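# Stow the cardboard box in the cabinet and close it

## Task

Place the cardboard box inside the cabinet, then close the cabinet door; the robot must stay upright and not end up leaning, or the job counts as failed.

## Robot and tools

ROBOT. A wheeled base that can drive in any direction, carrying a column about 1.7 m high. A carriage rides on the column (lift_m, 0 to 1 m) and holds two six-joint arms, each with a five-finger hand. Arm bases sit about 0.57 m + lift_m above the floor; carriage parts hang about 0.15 m lower. A hand point reaches 0.78 m from its shoulder, but only about 0.4 m below the arm base. Parked arm: joints 1-6 at 0, 0.05, 0.05, 1.45, 0, 0. Cameras: carriage_camera (fixed, forward, tilted about 20 degrees down), left_wrist_camera and right_wrist_camera (on the little-finger side, looking at the hand point). A fixed wrist bracket on the little-finger side can strike things.

FRAMES. Base frame: origin on the floor below the base centre, x forward, y left, z up, metres. The left_hand and right_hand readings are hand points in this frame (often a bit higher than the true hand, especially at long reach). base_odometry uses the base frame as it was at scene start; it only counts wheel rotation, so slip and drift are included; heading in rad, left positive, -3.142 to 3.142.

move. One action per call. Arguments: "base" (an offset from where the base last reported itself, exactly one key: translate_m forward positive, strafe_m left positive, each -2 to 2 m; or rotate_rad, counter-clockwise positive, -6.3 to 6.3 rad). "joints" is a single object keyed by joint name holding absolute targets, not offsets: lift_m (m); left_/right_joint1_rad to joint6_rad (rad): joint1 -2.617 to 3.054 (arm swing about vertical, 0 forward, left positive); joint2 0 to 3.141 (shoulder; 0 upper arm back and level, 1.57 up, 3.14 forward level); joint3 0 to 3.141 (elbow, 0 folded, 3.14 straight); joint4 -1.57 to 1.57 (wrist pitch, positive lifts fingertips); joint5 -1.57 to 1.57 (wrist yaw, positive turns fingertips right); joint6 -2.094 to 2.094 (roll, positive clockwise seen from forearm). Hand keys per side: _hand_little, _ring, _middle, _index, _thumb_bend, _thumb_turn, each -1 (closed; for thumb_turn, in front of the palm) to +1 (open/straight; thumb beside palm); _hand_force_limit -1 to 1 (about 0 to 10 N fingertip stop force, 15 N for thumb motors); _hand_speed -0.96 to 1 (full speed from +0.48; starts at -0.8, force limit starts at 0). "speeds" caps this action only: translate_m/strafe_m 0.02-0.5 m/s, rotate_rad 0.05-1.57 rad/s, lift_m 0.02-0.27 m/s (default 0.25). "min_time_s" 0.1-8 s sets the minimum duration of arm motions; 2 or more keeps hands closer to a straight path. "cameras": list of names or ["all"]; [] none. "blocking": true (default) waits until everything rests; false returns in about 0.5 s while motion continues, and a later move only replaces targets it names. An action ends after 14 s at most (time_out). A call with no action just reports state and images.

wait: seconds 0 to 10, plus cameras; returns early when running moves finish. stop: brakes all of your running motions (not instant; the base coasts). zoom_image: camera plus region [x0, y0, x1, y1] in pixels of that camera's newest image (896x504), at most 504 each side. show_instructions: displays reference pages. finished_scene: ends the scene permanently; the box must stay in the closed cabinet afterwards.

RESULTS. base_status and joint_status: done, moving, off_target (resting short and perhaps still pushing), not_followed, contact_stop, time_out, limit_stop_at_motor_heat. After an unrequested stop (contact_stop, time_out), or a refused call, the remaining move/wait/finished_scene calls in the same reply are skipped. "joint command not followed" means an arm target was withheld because it would bring arms within millimetres; free it by resending that arm's readings with joint 1 swung away from the other arm. on_its_own shows actions the robot took unasked. motor_effort gives percent of maximum with peak in brackets (quite inaccurate). <side>_hand_stopped_by lists six words (little, ring, middle, index, thumb_bend, thumb_turn): moving, target, force, stalled, fault. <side>_<motor>_load_n is fingertip force in N, positive pushed open; a lost grip shows as loads falling near 0. MOTOR HOT warns at 75 C; at 100 C that arm goes limp for 30-60 s (OVER-TEMPERATURE FAULT); resend its targets afterward.

GRIPPING. A finger motor only starts when its target changes (by 0.002 or more). It locks on reaching the target or the force limit. To grip harder, raise force_limit and send a more-closed target; to release, send a more-open one. Use hand_speed about -0.94 or lower for gentle closes. Thumb turned to -1 lets the hand wrap items 0.035-0.065 m thick or a handle down to 0.025 m.

CAUTIONS. Drive slowly near furniture: default speeds make any contact a hard hit, and the base has a contact stop only for its wheels, not arms. If pressed against something, back off about 0.2 m, possibly several times. Arms have no contact stop and keep pushing. Never drive or pull hard away from a hand holding a shut door handle; that can tip the robot. Keep the carriage low and arms close when moving, avoid swinging loaded stretched arms quickly, and avoid reversing under table edges. Joint 2 under 0.8 rad with joint 1 turned outward 0.5 rad or more can hit the column. Don't let arms press or collide with each other, don't drop the box, don't slam the door, and park arms when idle or warm to prevent overheating; the scene keeps running while you think.

Each tool is called after "Request:" in YAML: its name, and indented under it one key for each argument.

Reference images:

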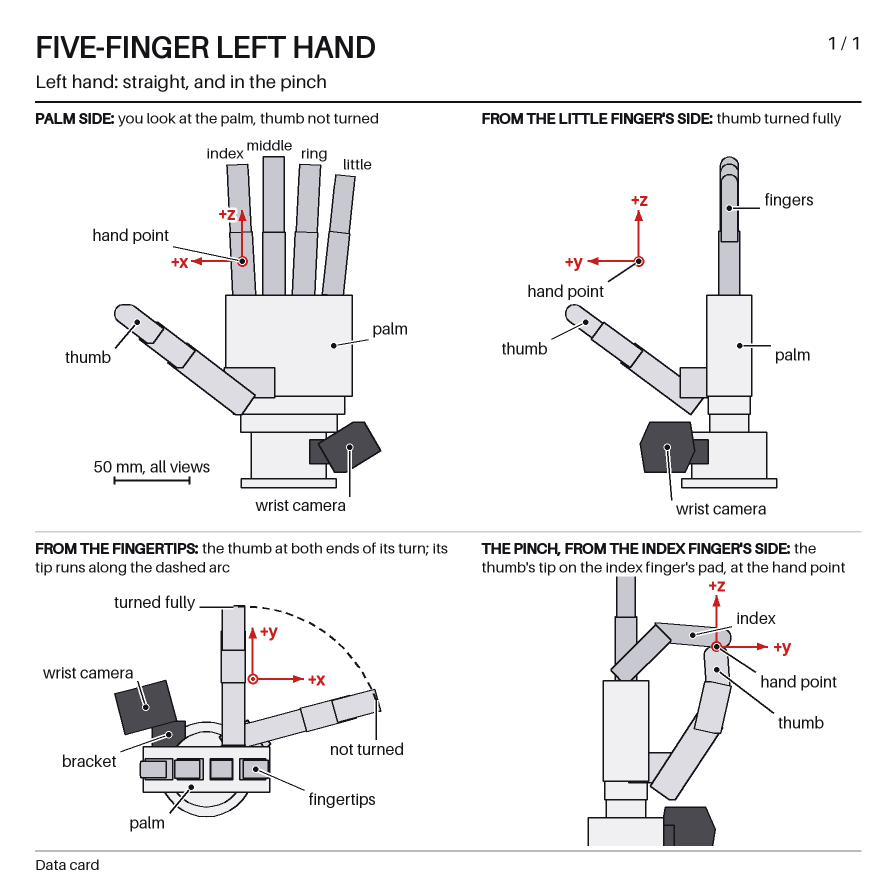

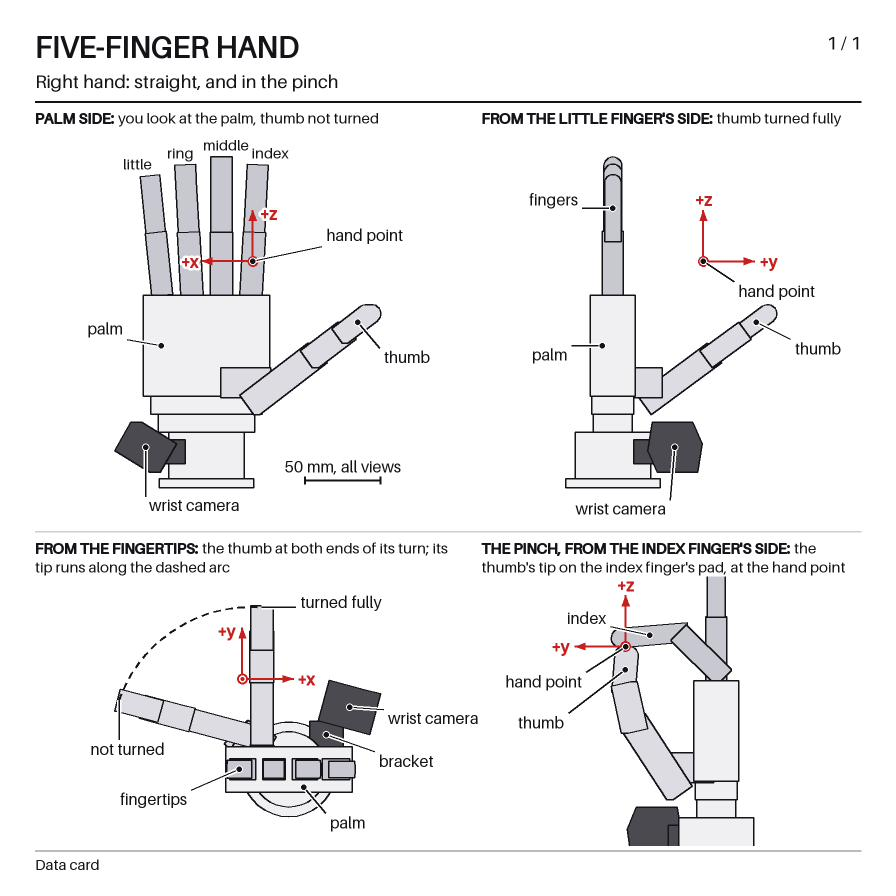

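## Session

Request:
move:

Scene clock: 0.00 s.
Joint torques (N m): no reading
base_odometry: x=+0.000 y=+0.000 heading=+0.000
base_status: not commanded
joint_positions: lift_m=+0.300 left_joint1_rad=-0.013 left_joint2_rad=+0.055 left_joint3_rad=+0.060 left_joint4_rad=+1.485 left_joint5_rad=+0.020 left_joint6_rad=-0.031 right_joint1_rad=-0.012 right_joint2_rad=+0.057 right_joint3_rad=+0.051 right_joint4_rad=+1.405 right_joint5_rad=+0.036 right_joint6_rad=+0.040 left_hand_little=+1.000 left_hand_ring=+1.000 left_hand_middle=+1.000 left_hand_index=+1.000 left_hand_thumb_turn=+1.000 left_hand_thumb_bend=+1.000 left_hand_force_limit=+0.000 left_hand_speed=-0.800 right_hand_little=+1.000 right_hand_ring=+1.000 right_hand_middle=+1.000 right_hand_index=+1.000 right_hand_thumb_turn=+1.000 right_hand_thumb_bend=+1.000 right_hand_force_limit=+0.000 right_hand_speed=-0.800
joint_status: not commanded
left_hand_stopped_by: target,target,target,target,target,target
right_hand_stopped_by: target,target,target,target,target,target
left_little_load_n: 0.0
left_ring_load_n: 0.0
left_middle_load_n: 0.0
left_index_load_n: 0.0
left_thumb_bend_load_n: 0.0
left_thumb_turn_load_n: 0.0
right_little_load_n: -0.5
right_ring_load_n: 0.0
right_middle_load_n: 0.0
right_index_load_n: 0.0
right_thumb_bend_load_n: 0.0
right_thumb_turn_load_n: 0.0
motor_effort: lift_m=+32 drive_wheels=+1
left_hand: x=+0.3086 y=+0.2807 z=+1.3146 quat_wxyz=(+0.691, -0.022, +0.035, -0.722) (m; base frame)
right_hand: x=+0.3335 y=-0.2932 z=+1.3058 quat_wxyz=(+0.713, -0.046, +0.074, -0.696) (m; base frame)
pictures: carriage_camera, left_wrist_camera, right_wrist_camera

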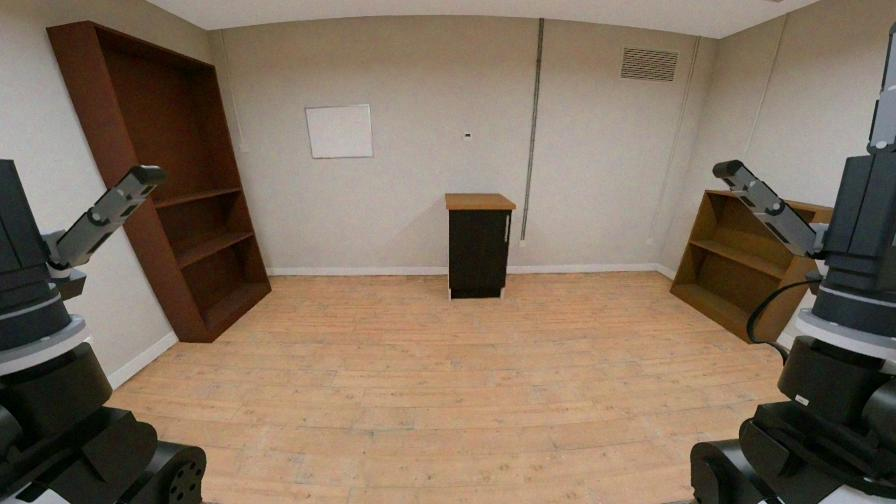

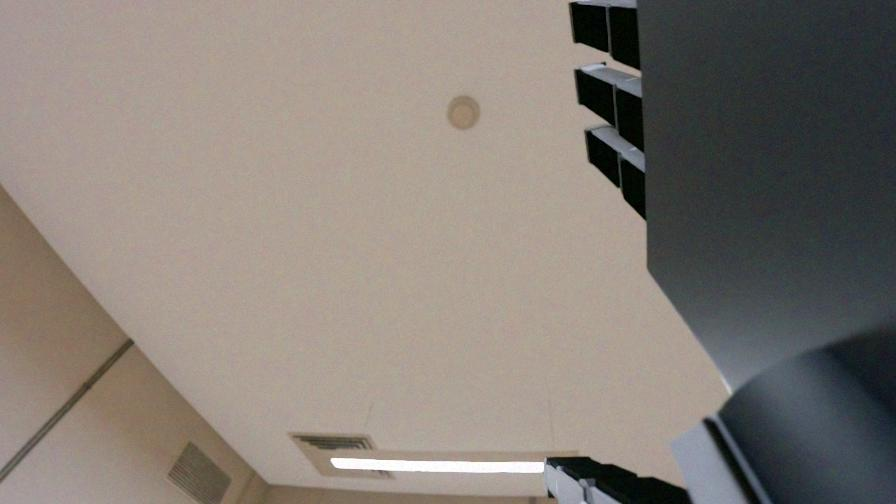

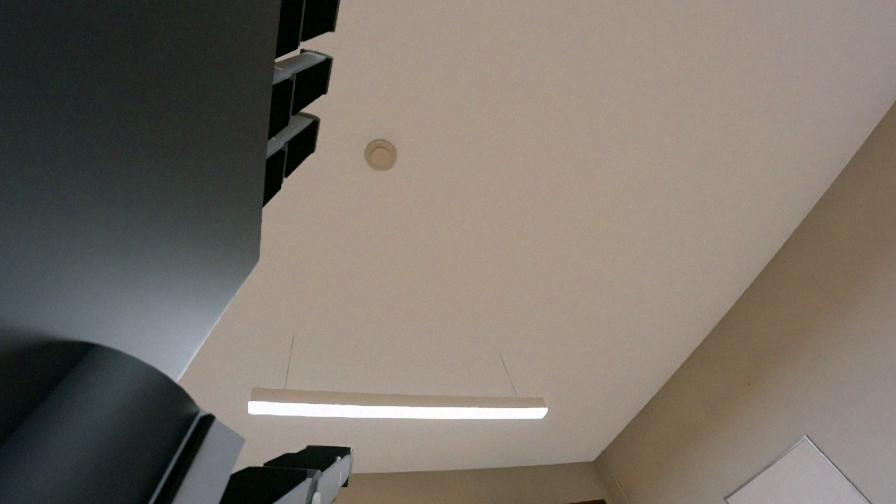

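Request:
zoom_image:
  camera: "carriage_camera"
  region: [380, 160, 580, 320]

Request:
move:
  base: {"rotate_rad": 1.57}
  cameras: ["carriage_camera"]

Request:
move:
  base: {"rotate_rad": 1.57}
  cameras: ["carriage_camera"]

Request:
move:
  base: {"rotate_rad": 1.57}
  cameras: ["carriage_camera"]

Scaled by 2.520 from the camera's image (finer frame: 1280x720).

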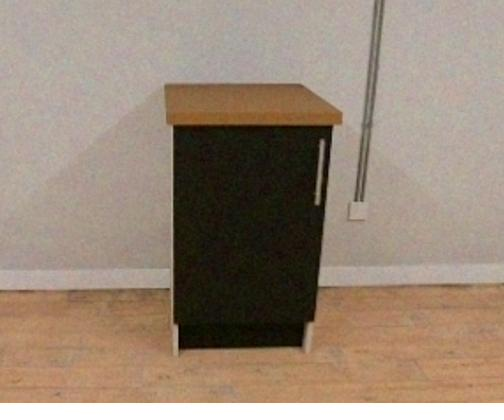

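Scene clock: 8.87 s.
Joint torques (N m): left_arm=[0.46 3.74 5.76 -0.16 0.05 -0.05] | right_arm=[0.24 4.33 5.31 -0.04 0.05 0]
move: done
base_odometry: x=+0.000 y=+0.000 heading=+1.570
base_status: done
joint_positions: lift_m=+0.300 left_joint1_rad=-0.013 left_joint2_rad=+0.055 left_joint3_rad=+0.060 left_joint4_rad=+1.484 left_joint5_rad=+0.019 left_joint6_rad=-0.031 right_joint1_rad=-0.012 right_joint2_rad=+0.057 right_joint3_rad=+0.051 right_joint4_rad=+1.404 right_joint5_rad=+0.036 right_joint6_rad=+0.040 left_hand_little=+1.000 left_hand_ring=+1.000 left_hand_middle=+1.000 left_hand_index=+1.000 left_hand_thumb_turn=+1.000 left_hand_thumb_bend=+1.000 left_hand_force_limit=+0.000 left_hand_speed=-0.800 right_hand_little=+1.000 right_hand_ring=+1.000 right_hand_middle=+1.000 right_hand_index=+1.000 right_hand_thumb_turn=+1.000 right_hand_thumb_bend=+1.000 right_hand_force_limit=+0.000 right_hand_speed=-0.800
joint_status: not commanded
left_hand_stopped_by: target,target,target,target,target,target
right_hand_stopped_by: target,target,target,target,target,target
left_little_load_n: 0.0
left_ring_load_n: 0.0
left_middle_load_n: 0.0
left_index_load_n: 0.0
left_thumb_bend_load_n: 0.0
left_thumb_turn_load_n: 0.0
right_little_load_n: 0.0
right_ring_load_n: 0.0
right_middle_load_n: 0.0
right_index_load_n: 0.0
right_thumb_bend_load_n: 0.0
right_thumb_turn_load_n: 0.0
motor_effort: lift_m=+32(32) drive_wheels=+5(17)
left_hand: x=+0.3089 y=+0.2808 z=+1.3145 quat_wxyz=(+0.691, -0.022, +0.035, -0.722)
right_hand: x=+0.3338 y=-0.2932 z=+1.3057 quat_wxyz=(+0.713, -0.046, +0.075, -0.696)

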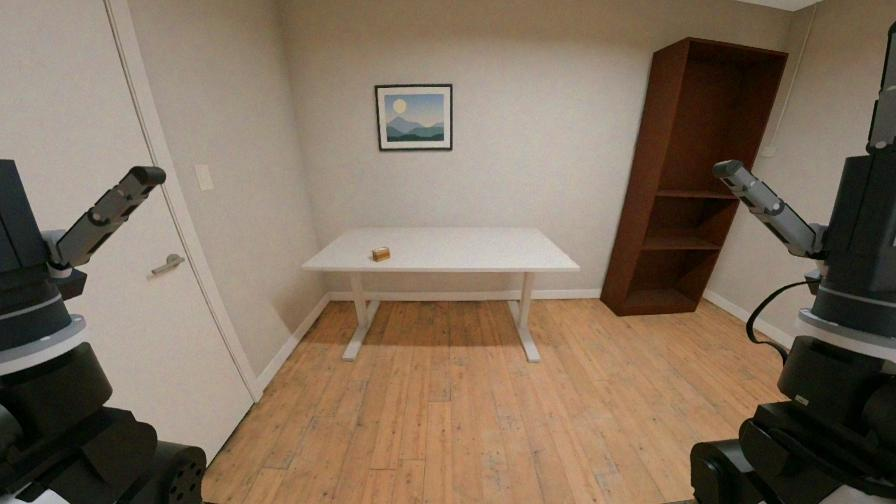

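Scene clock: 11.97 s.
Joint torques (N m): left_arm=[0.49 3.47 5.57 -0.2 0.08 -0.08] | right_arm=[0.24 4.29 5.37 -0.08 0.05 0]
move: done
base_odometry: x=+0.000 y=+0.000 heading=+3.139
base_status: done
joint_positions: lift_m=+0.300 left_joint1_rad=-0.013 left_joint2_rad=+0.055 left_joint3_rad=+0.060 left_joint4_rad=+1.483 left_joint5_rad=+0.019 left_joint6_rad=-0.031 right_joint1_rad=-0.012 right_joint2_rad=+0.057 right_joint3_rad=+0.051 right_joint4_rad=+1.404 right_joint5_rad=+0.036 right_joint6_rad=+0.040 left_hand_little=+1.000 left_hand_ring=+1.000 left_hand_middle=+1.000 left_hand_index=+1.000 left_hand_thumb_turn=+1.000 left_hand_thumb_bend=+1.000 left_hand_force_limit=+0.000 left_hand_speed=-0.800 right_hand_little=+1.000 right_hand_ring=+1.000 right_hand_middle=+1.000 right_hand_index=+1.000 right_hand_thumb_turn=+1.000 right_hand_thumb_bend=+1.000 right_hand_force_limit=+0.000 right_hand_speed=-0.800
joint_status: not commanded
left_hand_stopped_by: target,target,target,target,target,target
right_hand_stopped_by: target,target,target,target,target,target
left_little_load_n: 0.0
left_ring_load_n: 0.0
left_middle_load_n: 0.0
left_index_load_n: 0.0
left_thumb_bend_load_n: 0.0
left_thumb_turn_load_n: 0.0
right_little_load_n: 0.0
right_ring_load_n: 0.0
right_middle_load_n: 0.0
right_index_load_n: 0.0
right_thumb_bend_load_n: 0.0
right_thumb_turn_load_n: 0.0
motor_effort: lift_m=+32(32) drive_wheels=+5(14)
left_hand: x=+0.3090 y=+0.2808 z=+1.3145 quat_wxyz=(+0.691, -0.022, +0.035, -0.722)
right_hand: x=+0.3338 y=-0.2932 z=+1.3057 quat_wxyz=(+0.713, -0.046, +0.075, -0.696)

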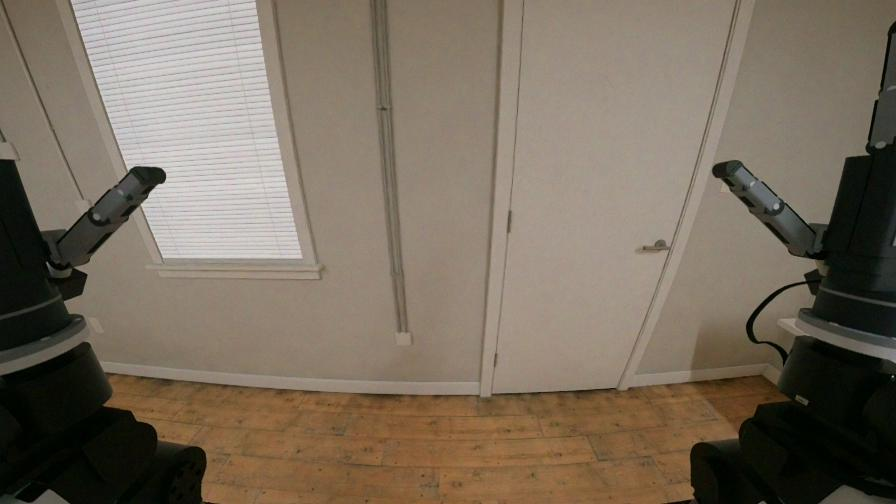

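Scene clock: 15.07 s.
Joint torques (N m): left_arm=[0.35 3.74 5.63 -0.22 0.07 -0.08] | right_arm=[0.24 4.31 5.46 -0.06 0.05 0]
move: done
base_odometry: x=+0.000 y=+0.000 heading=-1.574
base_status: done
joint_positions: lift_m=+0.300 left_joint1_rad=-0.013 left_joint2_rad=+0.055 left_joint3_rad=+0.060 left_joint4_rad=+1.483 left_joint5_rad=+0.019 left_joint6_rad=-0.031 right_joint1_rad=-0.012 right_joint2_rad=+0.057 right_joint3_rad=+0.051 right_joint4_rad=+1.404 right_joint5_rad=+0.036 right_joint6_rad=+0.040 left_hand_little=+1.000 left_hand_ring=+1.000 left_hand_middle=+1.000 left_hand_index=+1.000 left_hand_thumb_turn=+1.000 left_hand_thumb_bend=+1.000 left_hand_force_limit=+0.000 left_hand_speed=-0.800 right_hand_little=+1.000 right_hand_ring=+1.000 right_hand_middle=+1.000 right_hand_index=+1.000 right_hand_thumb_turn=+1.000 right_hand_thumb_bend=+1.000 right_hand_force_limit=+0.000 right_hand_speed=-0.800
joint_status: not commanded
left_hand_stopped_by: target,target,target,target,target,target
right_hand_stopped_by: target,target,target,target,target,target
left_little_load_n: 0.0
left_ring_load_n: 0.0
left_middle_load_n: 0.0
left_index_load_n: 0.0
left_thumb_bend_load_n: 0.0
left_thumb_turn_load_n: 0.0
right_little_load_n: 0.0
right_ring_load_n: 0.0
right_middle_load_n: -0.5
right_index_load_n: 0.0
right_thumb_bend_load_n: 0.0
right_thumb_turn_load_n: 0.0
motor_effort: lift_m=+32(32) drive_wheels=+5(13)
left_hand: x=+0.3091 y=+0.2808 z=+1.3145 quat_wxyz=(+0.691, -0.022, +0.036, -0.722)
right_hand: x=+0.3338 y=-0.2932 z=+1.3057 quat_wxyz=(+0.713, -0.046, +0.075, -0.696)

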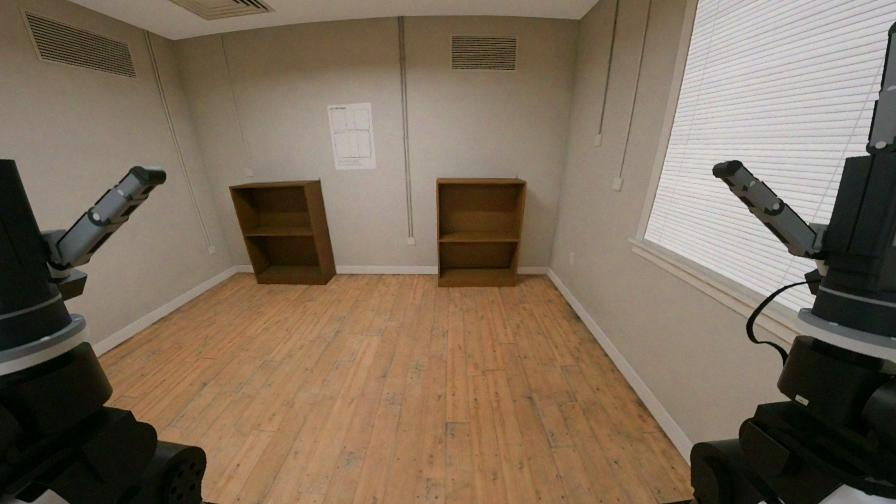

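Request:
move:
  base: {"rotate_rad": 1.574}
  cameras: []

Request:
move:
  base: {"translate_m": 1.1}
  speeds: {"translate_m": 0.35}
  cameras: ["carriage_camera"]

Request:
zoom_image:
  camera: "carriage_camera"
  region: [420, 150, 672, 402]

Scene clock: 83.13 s.
Joint torques (N m): left_arm=[0.17 3.48 5.83 -0.16 0.03 -0.07] | right_arm=[0.24 4.25 5.45 -0.04 0.05 0]
move: done
base_odometry: x=+0.000 y=+0.000 heading=+0.000
base_status: done
joint_positions: lift_m=+0.300 left_joint1_rad=-0.013 left_joint2_rad=+0.055 left_joint3_rad=+0.060 left_joint4_rad=+1.483 left_joint5_rad=+0.019 left_joint6_rad=-0.031 right_joint1_rad=-0.012 right_joint2_rad=+0.057 right_joint3_rad=+0.051 right_joint4_rad=+1.404 right_joint5_rad=+0.036 right_joint6_rad=+0.040 left_hand_little=+1.000 left_hand_ring=+1.000 left_hand_middle=+1.000 left_hand_index=+1.000 left_hand_thumb_turn=+1.000 left_hand_thumb_bend=+1.000 left_hand_force_limit=+0.000 left_hand_speed=-0.800 right_hand_little=+1.000 right_hand_ring=+1.000 right_hand_middle=+1.000 right_hand_index=+1.000 right_hand_thumb_turn=+1.000 right_hand_thumb_bend=+1.000 right_hand_force_limit=+0.000 right_hand_speed=-0.800
joint_status: not commanded
left_hand_stopped_by: target,target,target,target,target,target
right_hand_stopped_by: target,target,target,target,target,target
left_little_load_n: 0.0
left_ring_load_n: 0.0
left_middle_load_n: 0.0
left_index_load_n: 0.0
left_thumb_bend_load_n: 0.0
left_thumb_turn_load_n: 0.0
right_little_load_n: 0.0
right_ring_load_n: 0.0
right_middle_load_n: 0.0
right_index_load_n: 0.0
right_thumb_bend_load_n: 0.0
right_thumb_turn_load_n: 0.0
motor_effort: lift_m=+32(32) drive_wheels=+5(13)
left_hand: x=+0.3091 y=+0.2808 z=+1.3145 quat_wxyz=(+0.691, -0.023, +0.035, -0.722)
right_hand: x=+0.3339 y=-0.2932 z=+1.3057 quat_wxyz=(+0.713, -0.046, +0.075, -0.695)

Scene clock: 87.97 s.
Joint torques (N m): left_arm=[0.35 3.62 5.81 -0.19 0.05 -0.07] | right_arm=[0.23 4.3 5.39 -0.06 0.05 0]
move: done
base_odometry: x=+1.100 y=+0.001 heading=+0.000
base_status: done
joint_positions: lift_m=+0.300 left_joint1_rad=-0.013 left_joint2_rad=+0.055 left_joint3_rad=+0.060 left_joint4_rad=+1.483 left_joint5_rad=+0.019 left_joint6_rad=-0.031 right_joint1_rad=-0.012 right_joint2_rad=+0.057 right_joint3_rad=+0.051 right_joint4_rad=+1.406 right_joint5_rad=+0.036 right_joint6_rad=+0.040 left_hand_little=+1.000 left_hand_ring=+1.000 left_hand_middle=+1.000 left_hand_index=+1.000 left_hand_thumb_turn=+1.000 left_hand_thumb_bend=+1.000 left_hand_force_limit=+0.000 left_hand_speed=-0.800 right_hand_little=+1.000 right_hand_ring=+1.000 right_hand_middle=+1.000 right_hand_index=+1.000 right_hand_thumb_turn=+1.000 right_hand_thumb_bend=+1.000 right_hand_force_limit=+0.000 right_hand_speed=-0.800
joint_status: not commanded
left_hand_stopped_by: target,target,target,target,target,target
right_hand_stopped_by: target,target,target,target,target,target
left_little_load_n: 0.0
left_ring_load_n: 0.0
left_middle_load_n: 0.0
left_index_load_n: 0.0
left_thumb_bend_load_n: 0.0
left_thumb_turn_load_n: 0.0
right_little_load_n: 0.0
right_ring_load_n: 0.0
right_middle_load_n: 0.0
right_index_load_n: 0.0
right_thumb_bend_load_n: 0.0
right_thumb_turn_load_n: 0.0
motor_effort: lift_m=+32(32) drive_wheels=-8(20)
left_hand: x=+0.3092 y=+0.2808 z=+1.3145 quat_wxyz=(+0.691, -0.023, +0.036, -0.722)
right_hand: x=+0.3332 y=-0.2932 z=+1.3059 quat_wxyz=(+0.713, -0.045, +0.074, -0.696)

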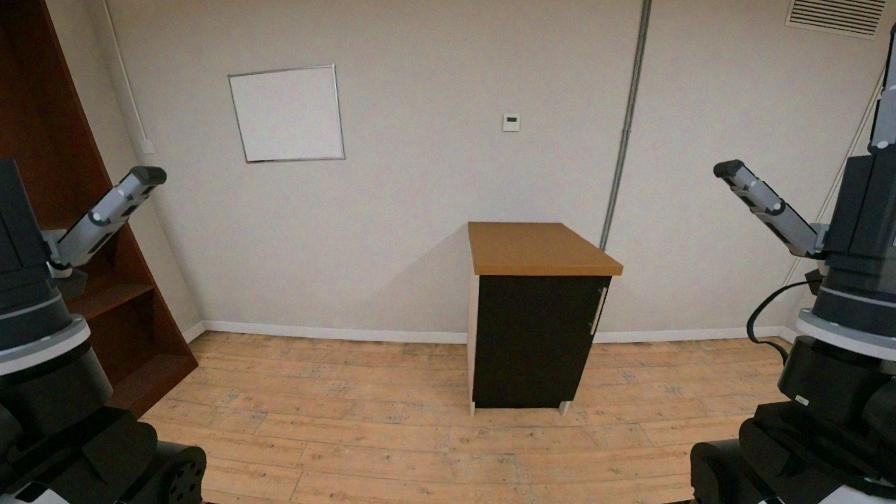

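Scaled by 2.000 from the camera's image (finer frame: 1280x720).

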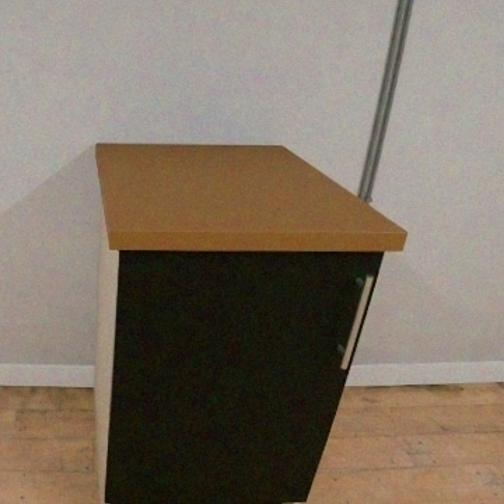

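Request:
move:
  base: {"strafe_m": -0.25}
  joints: {"lift_m": 0.1, "right_joint1_rad": 0, "right_joint2_rad": 1.0, "right_joint3_rad": 1.0, "right_joint4_rad": 0.0, "right_joint5_rad": 0, "right_joint6_rad": 1.57, "right_hand_thumb_turn": -1}
  min_time_s: 3
  speeds: {"strafe_m": 0.2}
  cameras: ["all"]

Scene clock: 127.37 s.
Joint torques (N m): left_arm=[0.14 3.44 5.56 -0.13 0.1 -0.08] | right_arm=[0.79 -1.95 9.22 2.18 -0.02 0.14]
move: done
base_odometry: x=+1.100 y=-0.249 heading=+0.001
base_status: done
joint_positions: lift_m=+0.100 left_joint1_rad=-0.013 left_joint2_rad=+0.055 left_joint3_rad=+0.060 left_joint4_rad=+1.483 left_joint5_rad=+0.019 left_joint6_rad=-0.031 right_joint1_rad=-0.006 right_joint2_rad=+0.995 right_joint3_rad=+0.970 right_joint4_rad=+0.012 right_joint5_rad=+0.009 right_joint6_rad=+1.561 left_hand_little=+1.000 left_hand_ring=+1.000 left_hand_middle=+1.000 left_hand_index=+1.000 left_hand_thumb_turn=+1.000 left_hand_thumb_bend=+1.000 left_hand_force_limit=+0.000 left_hand_speed=-0.800 right_hand_little=+1.000 right_hand_ring=+1.000 right_hand_middle=+1.000 right_hand_index=+1.000 right_hand_thumb_turn=-1.000 right_hand_thumb_bend=+1.000 right_hand_force_limit=+0.000 right_hand_speed=-0.800
joint_status: all done
left_hand_stopped_by: target,target,target,target,target,target
right_hand_stopped_by: target,target,target,target,target,target
left_little_load_n: 0.0
left_ring_load_n: 0.0
left_middle_load_n: 0.0
left_index_load_n: 0.0
left_thumb_bend_load_n: 0.0
left_thumb_turn_load_n: 0.0
right_little_load_n: 0.0
right_ring_load_n: 0.0
right_middle_load_n: 0.0
right_index_load_n: 0.0
right_thumb_bend_load_n: 0.0
right_thumb_turn_load_n: 0.0
motor_effort: lift_m=+33(34) drive_wheels=-2(13)
left_hand: x=+0.3090 y=+0.2808 z=+1.1145 quat_wxyz=(+0.691, -0.022, +0.035, -0.722)
right_hand: x=+0.6196 y=-0.2619 z=+1.0790 quat_wxyz=(+0.703, +0.002, +0.712, -0.009)
pictures: carriage_camera, left_wrist_camera, right_wrist_camera
carriage_camera: T_world_to_cam=[[-0.00443, -0.99999, 0.00253, -0.00409], [-0.36567, -0.00074, -0.93074, 1.06162], [0.93073, -0.00505, -0.36567, 0.26407]] pos_world=[0.14241, -0.00197, 1.08467]
left_wrist_camera: T_world_to_cam=[[-0.96614, -0.24051, 0.09339, 0.27031], [0.14707, -0.81079, -0.56656, 0.81229], [0.21199, -0.53365, 0.81871, -0.71007]] pos_world=[0.29222, 0.34468, 1.01631]
right_wrist_camera: T_world_to_cam=[[0.0148, 0.94124, -0.33741, 0.60396], [-0.54081, 0.29137, 0.78907, -0.44522], [0.84101, 0.1708, 0.51335, -0.91478]] pos_world=[0.51962, -0.28251, 1.02469]

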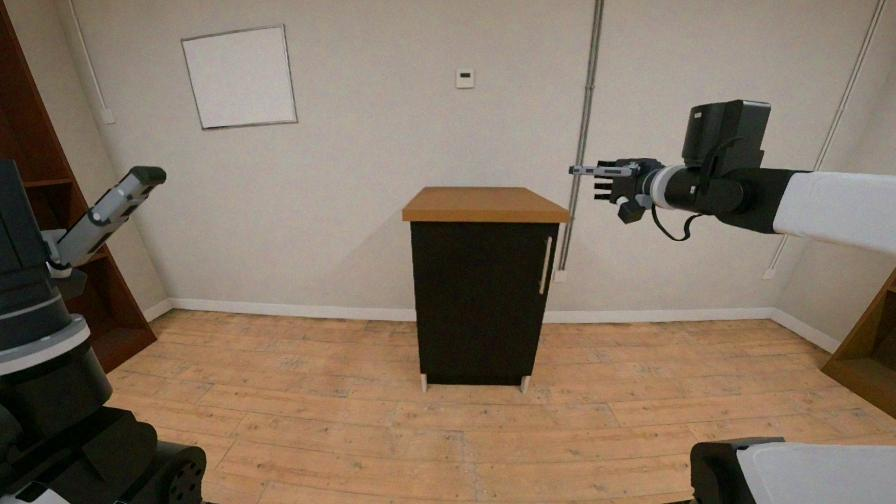

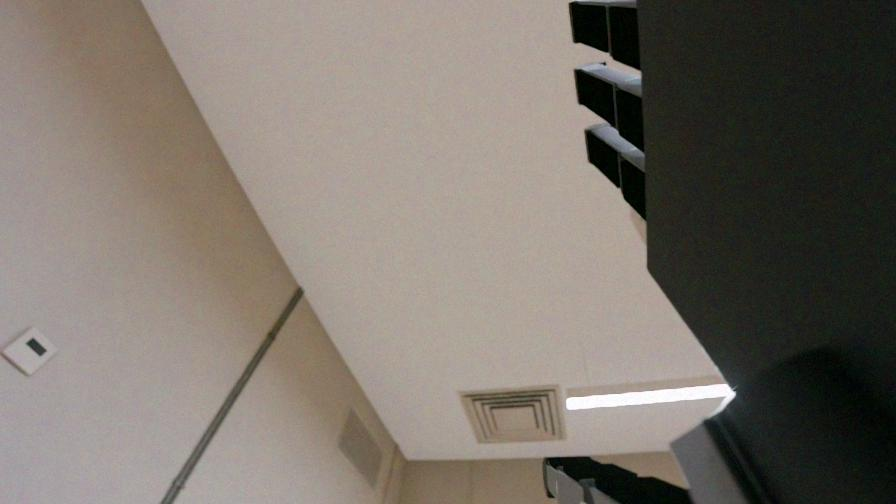

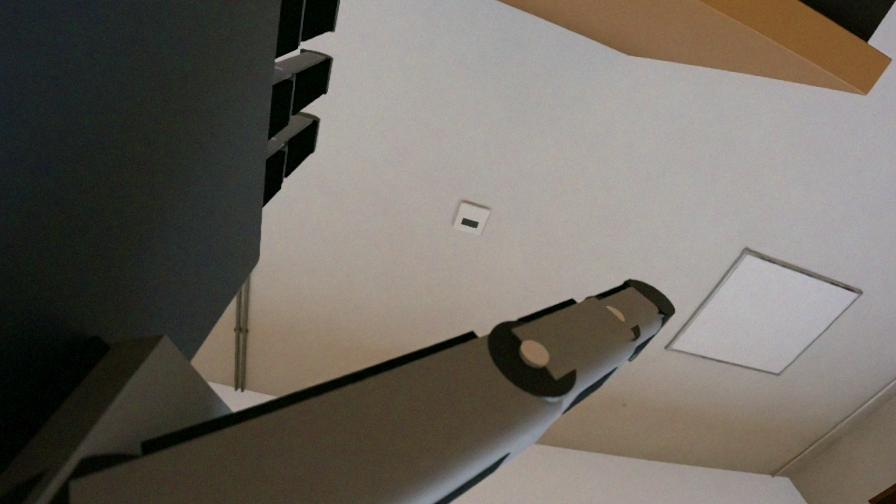

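Request:
zoom_image:
  camera: "carriage_camera"
  region: [480, 170, 620, 310]

Scaled by 3.600 from the camera's image (finer frame: 1280x720).

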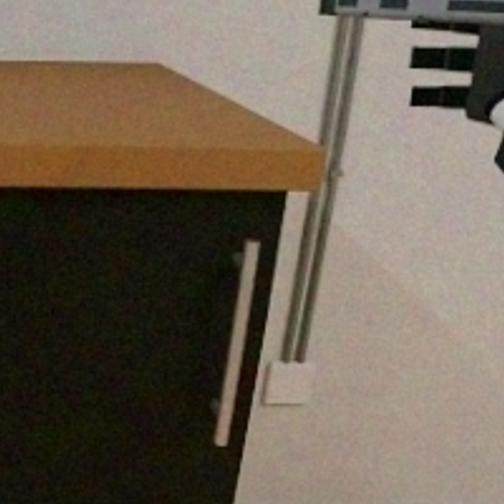

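Request:
move:
  base: {"strafe_m": -0.065}
  joints: {"lift_m": 0.02, "right_joint1_rad": 0, "right_joint2_rad": 1.854, "right_joint3_rad": 0.60, "right_joint4_rad": 0.90, "right_joint5_rad": 0, "right_joint6_rad": 1.57}
  min_time_s: 3
  speeds: {"strafe_m": 0.1}
  cameras: ["carriage_camera", "right_wrist_camera"]

Scene clock: 194.50 s.
Joint torques (N m): left_arm=[0.28 3.54 5.61 -0.24 0.06 -0.03] | right_arm=[0.64 -7.16 4.15 2.51 0 0.13]
move: done
base_odometry: x=+1.100 y=-0.314 heading=+0.001
base_status: done
joint_positions: lift_m=+0.020 left_joint1_rad=-0.013 left_joint2_rad=+0.055 left_joint3_rad=+0.060 left_joint4_rad=+1.484 left_joint5_rad=+0.019 left_joint6_rad=-0.031 right_joint1_rad=-0.004 right_joint2_rad=+1.846 right_joint3_rad=+0.608 right_joint4_rad=+0.879 right_joint5_rad=+0.006 right_joint6_rad=+1.561 left_hand_little=+1.000 left_hand_ring=+1.000 left_hand_middle=+1.000 left_hand_index=+1.000 left_hand_thumb_turn=+1.000 left_hand_thumb_bend=+1.000 left_hand_force_limit=+0.000 left_hand_speed=-0.800 right_hand_little=+1.000 right_hand_ring=+1.000 right_hand_middle=+1.000 right_hand_index=+1.000 right_hand_thumb_turn=-1.000 right_hand_thumb_bend=+1.000 right_hand_force_limit=+0.000 right_hand_speed=-0.800
joint_status: all done
left_hand_stopped_by: target,target,target,target,target,target
right_hand_stopped_by: target,target,target,target,target,target
left_little_load_n: 0.0
left_ring_load_n: 0.0
left_middle_load_n: 0.0
left_index_load_n: 0.0
left_thumb_bend_load_n: -0.5
left_thumb_turn_load_n: 0.0
right_little_load_n: 0.0
right_ring_load_n: 0.0
right_middle_load_n: 0.0
right_index_load_n: 0.0
right_thumb_bend_load_n: 0.0
right_thumb_turn_load_n: -0.5
motor_effort: lift_m=+33(35) drive_wheels=-2(12)
left_hand: x=+0.3088 y=+0.2808 z=+1.0345 quat_wxyz=(+0.691, -0.022, +0.035, -0.722)
right_hand: x=+0.7184 y=-0.2611 z=+0.6728 quat_wxyz=(+0.569, +0.000, +0.822, -0.007)
carriage_camera: T_world_to_cam=[[-0.00443, -0.99999, 0.00253, -0.00388], [-0.36567, -0.00074, -0.93074, 0.98716], [0.93073, -0.00505, -0.36567, 0.23482]] pos_world=[0.14241, -0.00197, 1.00467]
right_wrist_camera: T_world_to_cam=[[-0.10442, 0.94181, -0.31952, 0.5384], [-0.24198, 0.28756, 0.92669, -0.37993], [0.96465, 0.17408, 0.19787, -0.66521]] pos_world=[0.60598, -0.28201, 0.65573]

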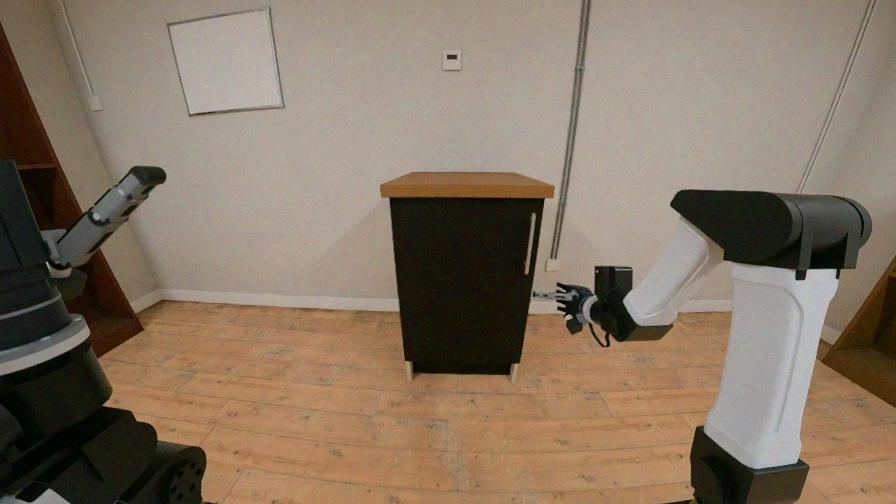

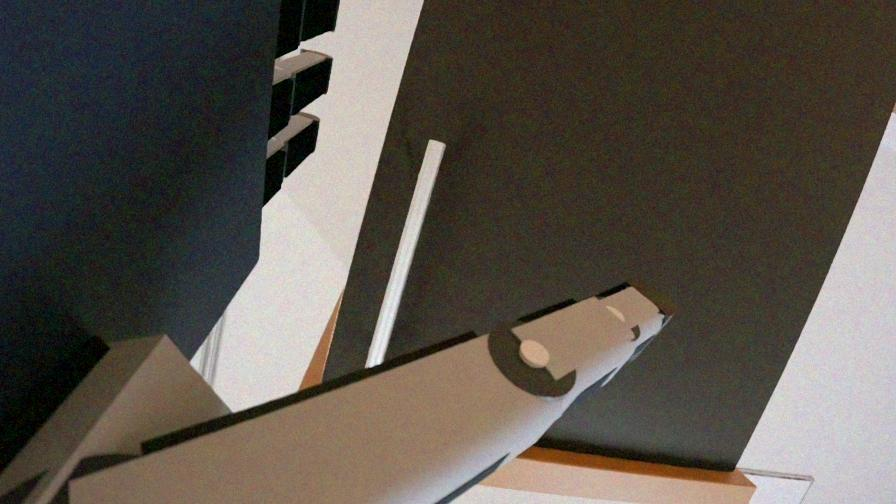

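Request:
move:
  joints: {"right_joint1_rad": 0, "right_joint2_rad": 1.764, "right_joint3_rad": 0.874, "right_joint4_rad": 0.56, "right_joint5_rad": 0, "right_joint6_rad": 1.57}
  min_time_s: 2
  cameras: ["carriage_camera", "right_wrist_camera"]

Request:
zoom_image:
  camera: "carriage_camera"
  region: [500, 180, 640, 320]

Scene clock: 223.00 s.
Joint torques (N m): left_arm=[0.24 3.6 5.6 -0.2 0.07 -0.1] | right_arm=[0.64 -11.54 7.9 2.07 0 0.14]
move: done
base_odometry: x=+1.100 y=-0.314 heading=+0.001
base_status: not commanded
joint_positions: lift_m=+0.020 left_joint1_rad=-0.013 left_joint2_rad=+0.055 left_joint3_rad=+0.060 left_joint4_rad=+1.484 left_joint5_rad=+0.019 left_joint6_rad=-0.031 right_joint1_rad=-0.004 right_joint2_rad=+1.793 right_joint3_rad=+0.849 right_joint4_rad=+0.573 right_joint5_rad=+0.006 right_joint6_rad=+1.561 left_hand_little=+1.000 left_hand_ring=+1.000 left_hand_middle=+1.000 left_hand_index=+1.000 left_hand_thumb_turn=+1.000 left_hand_thumb_bend=+1.000 left_hand_force_limit=+0.000 left_hand_speed=-0.800 right_hand_little=+1.000 right_hand_ring=+1.000 right_hand_middle=+1.000 right_hand_index=+1.000 right_hand_thumb_turn=-1.000 right_hand_thumb_bend=+1.000 right_hand_force_limit=+0.000 right_hand_speed=-0.800
joint_status: all done
left_hand_stopped_by: target,target,target,target,target,target
right_hand_stopped_by: target,target,target,target,target,target
left_little_load_n: 0.0
left_ring_load_n: 0.0
left_middle_load_n: 0.0
left_index_load_n: 0.0
left_thumb_bend_load_n: 0.0
left_thumb_turn_load_n: 0.0
right_little_load_n: 0.0
right_ring_load_n: 0.0
right_middle_load_n: -0.5
right_index_load_n: 0.0
right_thumb_bend_load_n: 0.0
right_thumb_turn_load_n: 0.0
motor_effort: lift_m=+33(33) drive_wheels=-2(2)
left_hand: x=+0.3088 y=+0.2808 z=+1.0345 quat_wxyz=(+0.691, -0.022, +0.035, -0.722)
right_hand: x=+0.7595 y=-0.2613 z=+0.7216 quat_wxyz=(+0.564, +0.000, +0.826, -0.007)
carriage_camera: T_world_to_cam=[[-0.00443, -0.99999, 0.00253, -0.00388], [-0.36567, -0.00074, -0.93074, 0.98716], [0.93073, -0.00505, -0.36567, 0.23482]] pos_world=[0.14241, -0.00197, 1.00467]
right_wrist_camera: T_world_to_cam=[[-0.10847, 0.94183, -0.31811, 0.5605], [-0.23025, 0.28749, 0.9297, -0.42614], [0.96707, 0.17409, 0.18567, -0.70752]] pos_world=[0.6469, -0.28221, 0.70584]

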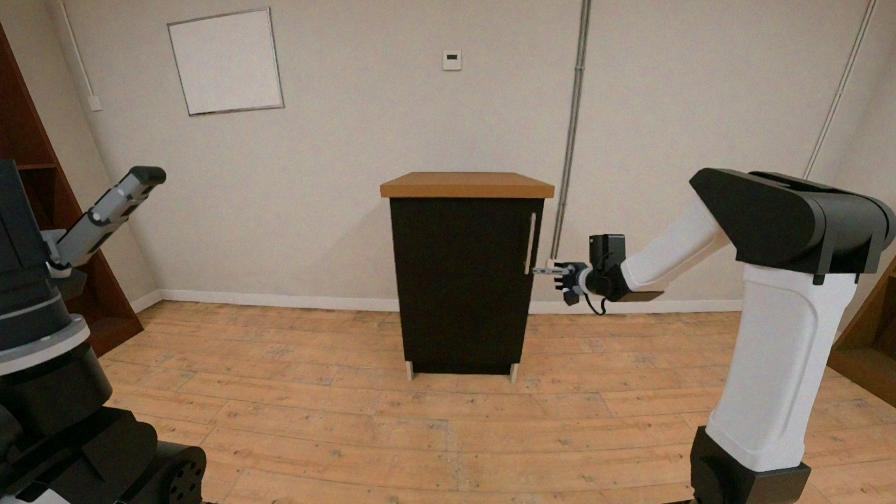

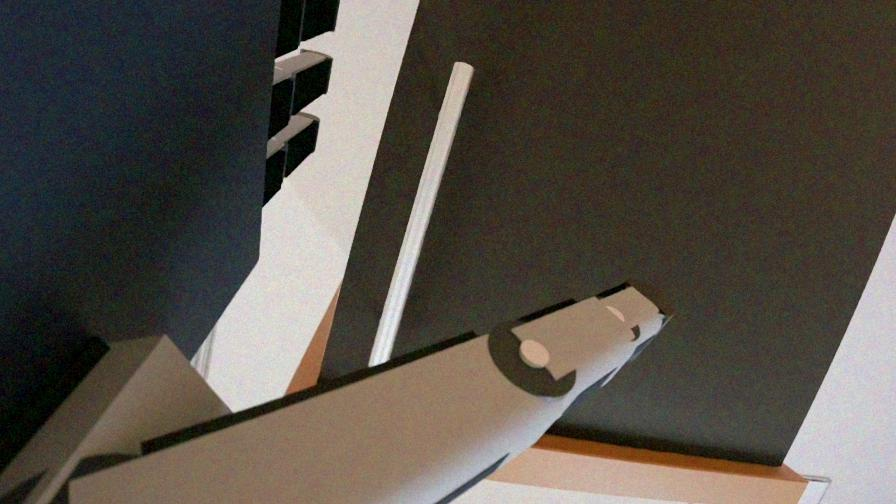

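Scaled by 3.600 from the camera's image (finer frame: 1280x720).

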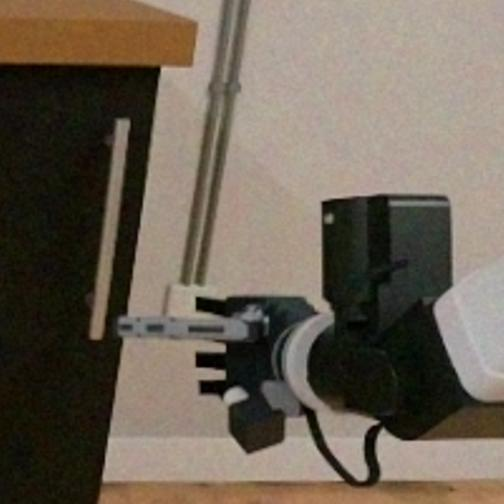

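Request:
move:
  base: {"translate_m": 0.085}
  joints: {"right_joint1_rad": 0.05}
  speeds: {"translate_m": 0.05}
  cameras: ["carriage_camera", "right_wrist_camera"]

Request:
zoom_image:
  camera: "carriage_camera"
  region: [500, 180, 640, 320]

Scene clock: 255.57 s.
Joint torques (N m): left_arm=[0.28 3.62 5.5 -0.2 0.04 -0.1] | right_arm=[0.1 -11.36 7.98 2.19 0.04 0.13]
move: done
base_odometry: x=+1.186 y=-0.314 heading=+0.000
base_status: done
joint_positions: lift_m=+0.020 left_joint1_rad=-0.013 left_joint2_rad=+0.055 left_joint3_rad=+0.060 left_joint4_rad=+1.484 left_joint5_rad=+0.019 left_joint6_rad=-0.031 right_joint1_rad=+0.051 right_joint2_rad=+1.792 right_joint3_rad=+0.849 right_joint4_rad=+0.567 right_joint5_rad=+0.003 right_joint6_rad=+1.561 left_hand_little=+1.000 left_hand_ring=+1.000 left_hand_middle=+1.000 left_hand_index=+1.000 left_hand_thumb_turn=+1.000 left_hand_thumb_bend=+1.000 left_hand_force_limit=+0.000 left_hand_speed=-0.800 right_hand_little=+1.000 right_hand_ring=+1.000 right_hand_middle=+1.000 right_hand_index=+1.000 right_hand_thumb_turn=-1.000 right_hand_thumb_bend=+1.000 right_hand_force_limit=+0.000 right_hand_speed=-0.800
joint_status: all done
left_hand_stopped_by: target,target,target,target,target,target
right_hand_stopped_by: target,target,target,target,target,target
left_little_load_n: 0.0
left_ring_load_n: 0.0
left_middle_load_n: 0.0
left_index_load_n: 0.0
left_thumb_bend_load_n: 0.0
left_thumb_turn_load_n: 0.0
right_little_load_n: 0.0
right_ring_load_n: 0.0
right_middle_load_n: 0.0
right_index_load_n: 0.0
right_thumb_bend_load_n: 0.0
right_thumb_turn_load_n: 0.0
motor_effort: lift_m=+33(33) drive_wheels=-6(11)
left_hand: x=+0.3089 y=+0.2808 z=+1.0345 quat_wxyz=(+0.691, -0.022, +0.035, -0.722)
right_hand: x=+0.7548 y=-0.2311 z=+0.7206 quat_wxyz=(+0.562, -0.024, +0.827, +0.011)
carriage_camera: T_world_to_cam=[[-0.00443, -0.99999, 0.00253, -0.00388], [-0.36567, -0.00074, -0.93074, 0.98716], [0.93073, -0.00505, -0.36567, 0.23482]] pos_world=[0.14241, -0.00197, 1.00467]
right_wrist_camera: T_world_to_cam=[[-0.16528, 0.93413, -0.31637, 0.57117], [-0.24217, 0.27252, 0.93117, -0.43054], [0.95605, 0.23051, 0.18117, -0.68351]] pos_world=[0.64361, -0.25865, 0.70544]

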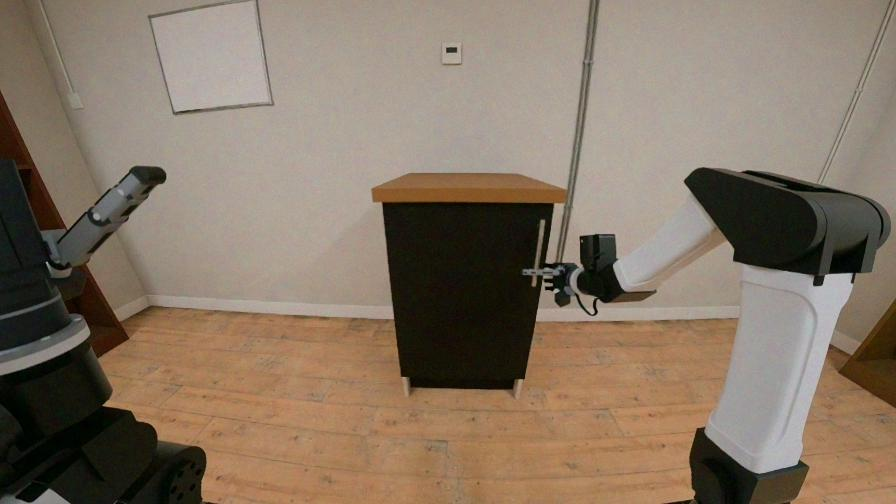

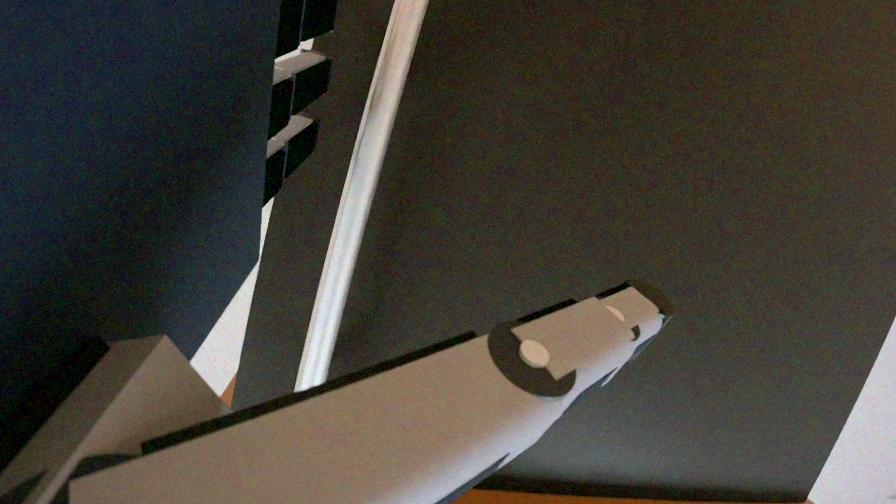

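Scaled by 3.600 from the camera's image (finer frame: 1280x720).

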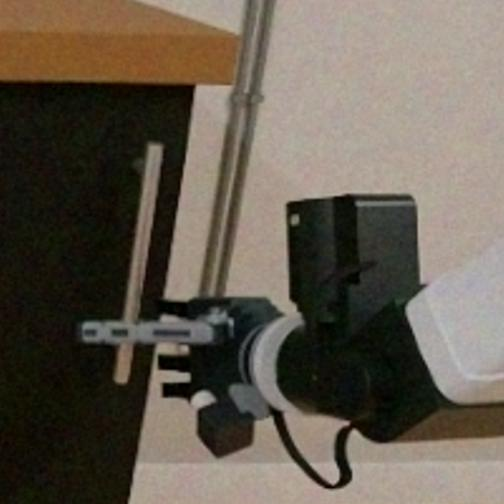

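Request:
move:
  base: {"translate_m": 0.018}
  speeds: {"translate_m": 0.03}
  cameras: ["right_wrist_camera"]

Request:
zoom_image:
  camera: "right_wrist_camera"
  region: [200, 0, 500, 250]

Scene clock: 266.70 s.
Joint torques (N m): left_arm=[0.01 3.67 5.74 -0.23 0.06 -0.1] | right_arm=[0.12 -11.18 7.87 2.21 0.04 0.13]
move: done
base_odometry: x=+1.204 y=-0.315 heading=+0.000
base_status: done
joint_positions: lift_m=+0.020 left_joint1_rad=-0.013 left_joint2_rad=+0.055 left_joint3_rad=+0.060 left_joint4_rad=+1.484 left_joint5_rad=+0.019 left_joint6_rad=-0.031 right_joint1_rad=+0.051 right_joint2_rad=+1.790 right_joint3_rad=+0.849 right_joint4_rad=+0.564 right_joint5_rad=+0.003 right_joint6_rad=+1.561 left_hand_little=+1.000 left_hand_ring=+1.000 left_hand_middle=+1.000 left_hand_index=+1.000 left_hand_thumb_turn=+1.000 left_hand_thumb_bend=+1.000 left_hand_force_limit=+0.000 left_hand_speed=-0.800 right_hand_little=+1.000 right_hand_ring=+1.000 right_hand_middle=+1.000 right_hand_index=+1.000 right_hand_thumb_turn=-1.000 right_hand_thumb_bend=+1.000 right_hand_force_limit=+0.000 right_hand_speed=-0.800
joint_status: not commanded
left_hand_stopped_by: target,target,target,target,target,target
right_hand_stopped_by: target,target,target,target,target,target
left_little_load_n: 0.0
left_ring_load_n: 0.0
left_middle_load_n: 0.0
left_index_load_n: 0.0
left_thumb_bend_load_n: 0.0
left_thumb_turn_load_n: 0.0
right_little_load_n: 0.0
right_ring_load_n: 0.0
right_middle_load_n: 0.0
right_index_load_n: 0.0
right_thumb_bend_load_n: 0.0
right_thumb_turn_load_n: -0.5
motor_effort: lift_m=+33(33) drive_wheels=-4(13)
left_hand: x=+0.3088 y=+0.2808 z=+1.0345 quat_wxyz=(+0.691, -0.022, +0.035, -0.722)
right_hand: x=+0.7548 y=-0.2311 z=+0.7210 quat_wxyz=(+0.562, -0.024, +0.827, +0.011)
right_wrist_camera: T_world_to_cam=[[-0.16553, 0.93412, -0.31626, 0.57136], [-0.24138, 0.27255, 0.93137, -0.43157], [0.95621, 0.2305, 0.18036, -0.68302]] pos_world=[0.64351, -0.25865, 0.70584]

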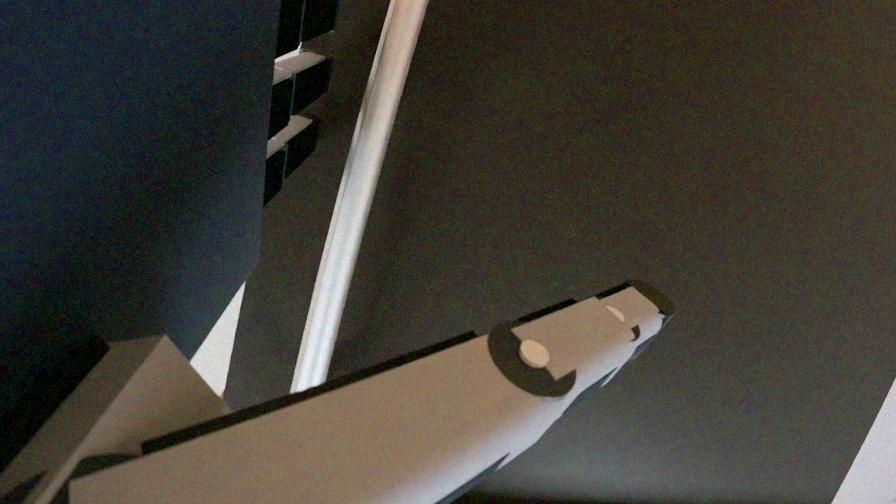

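Scaled by 1.680 from the camera's image (finer frame: 1280x720).

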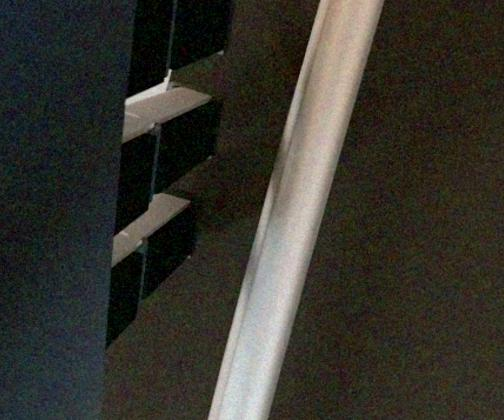

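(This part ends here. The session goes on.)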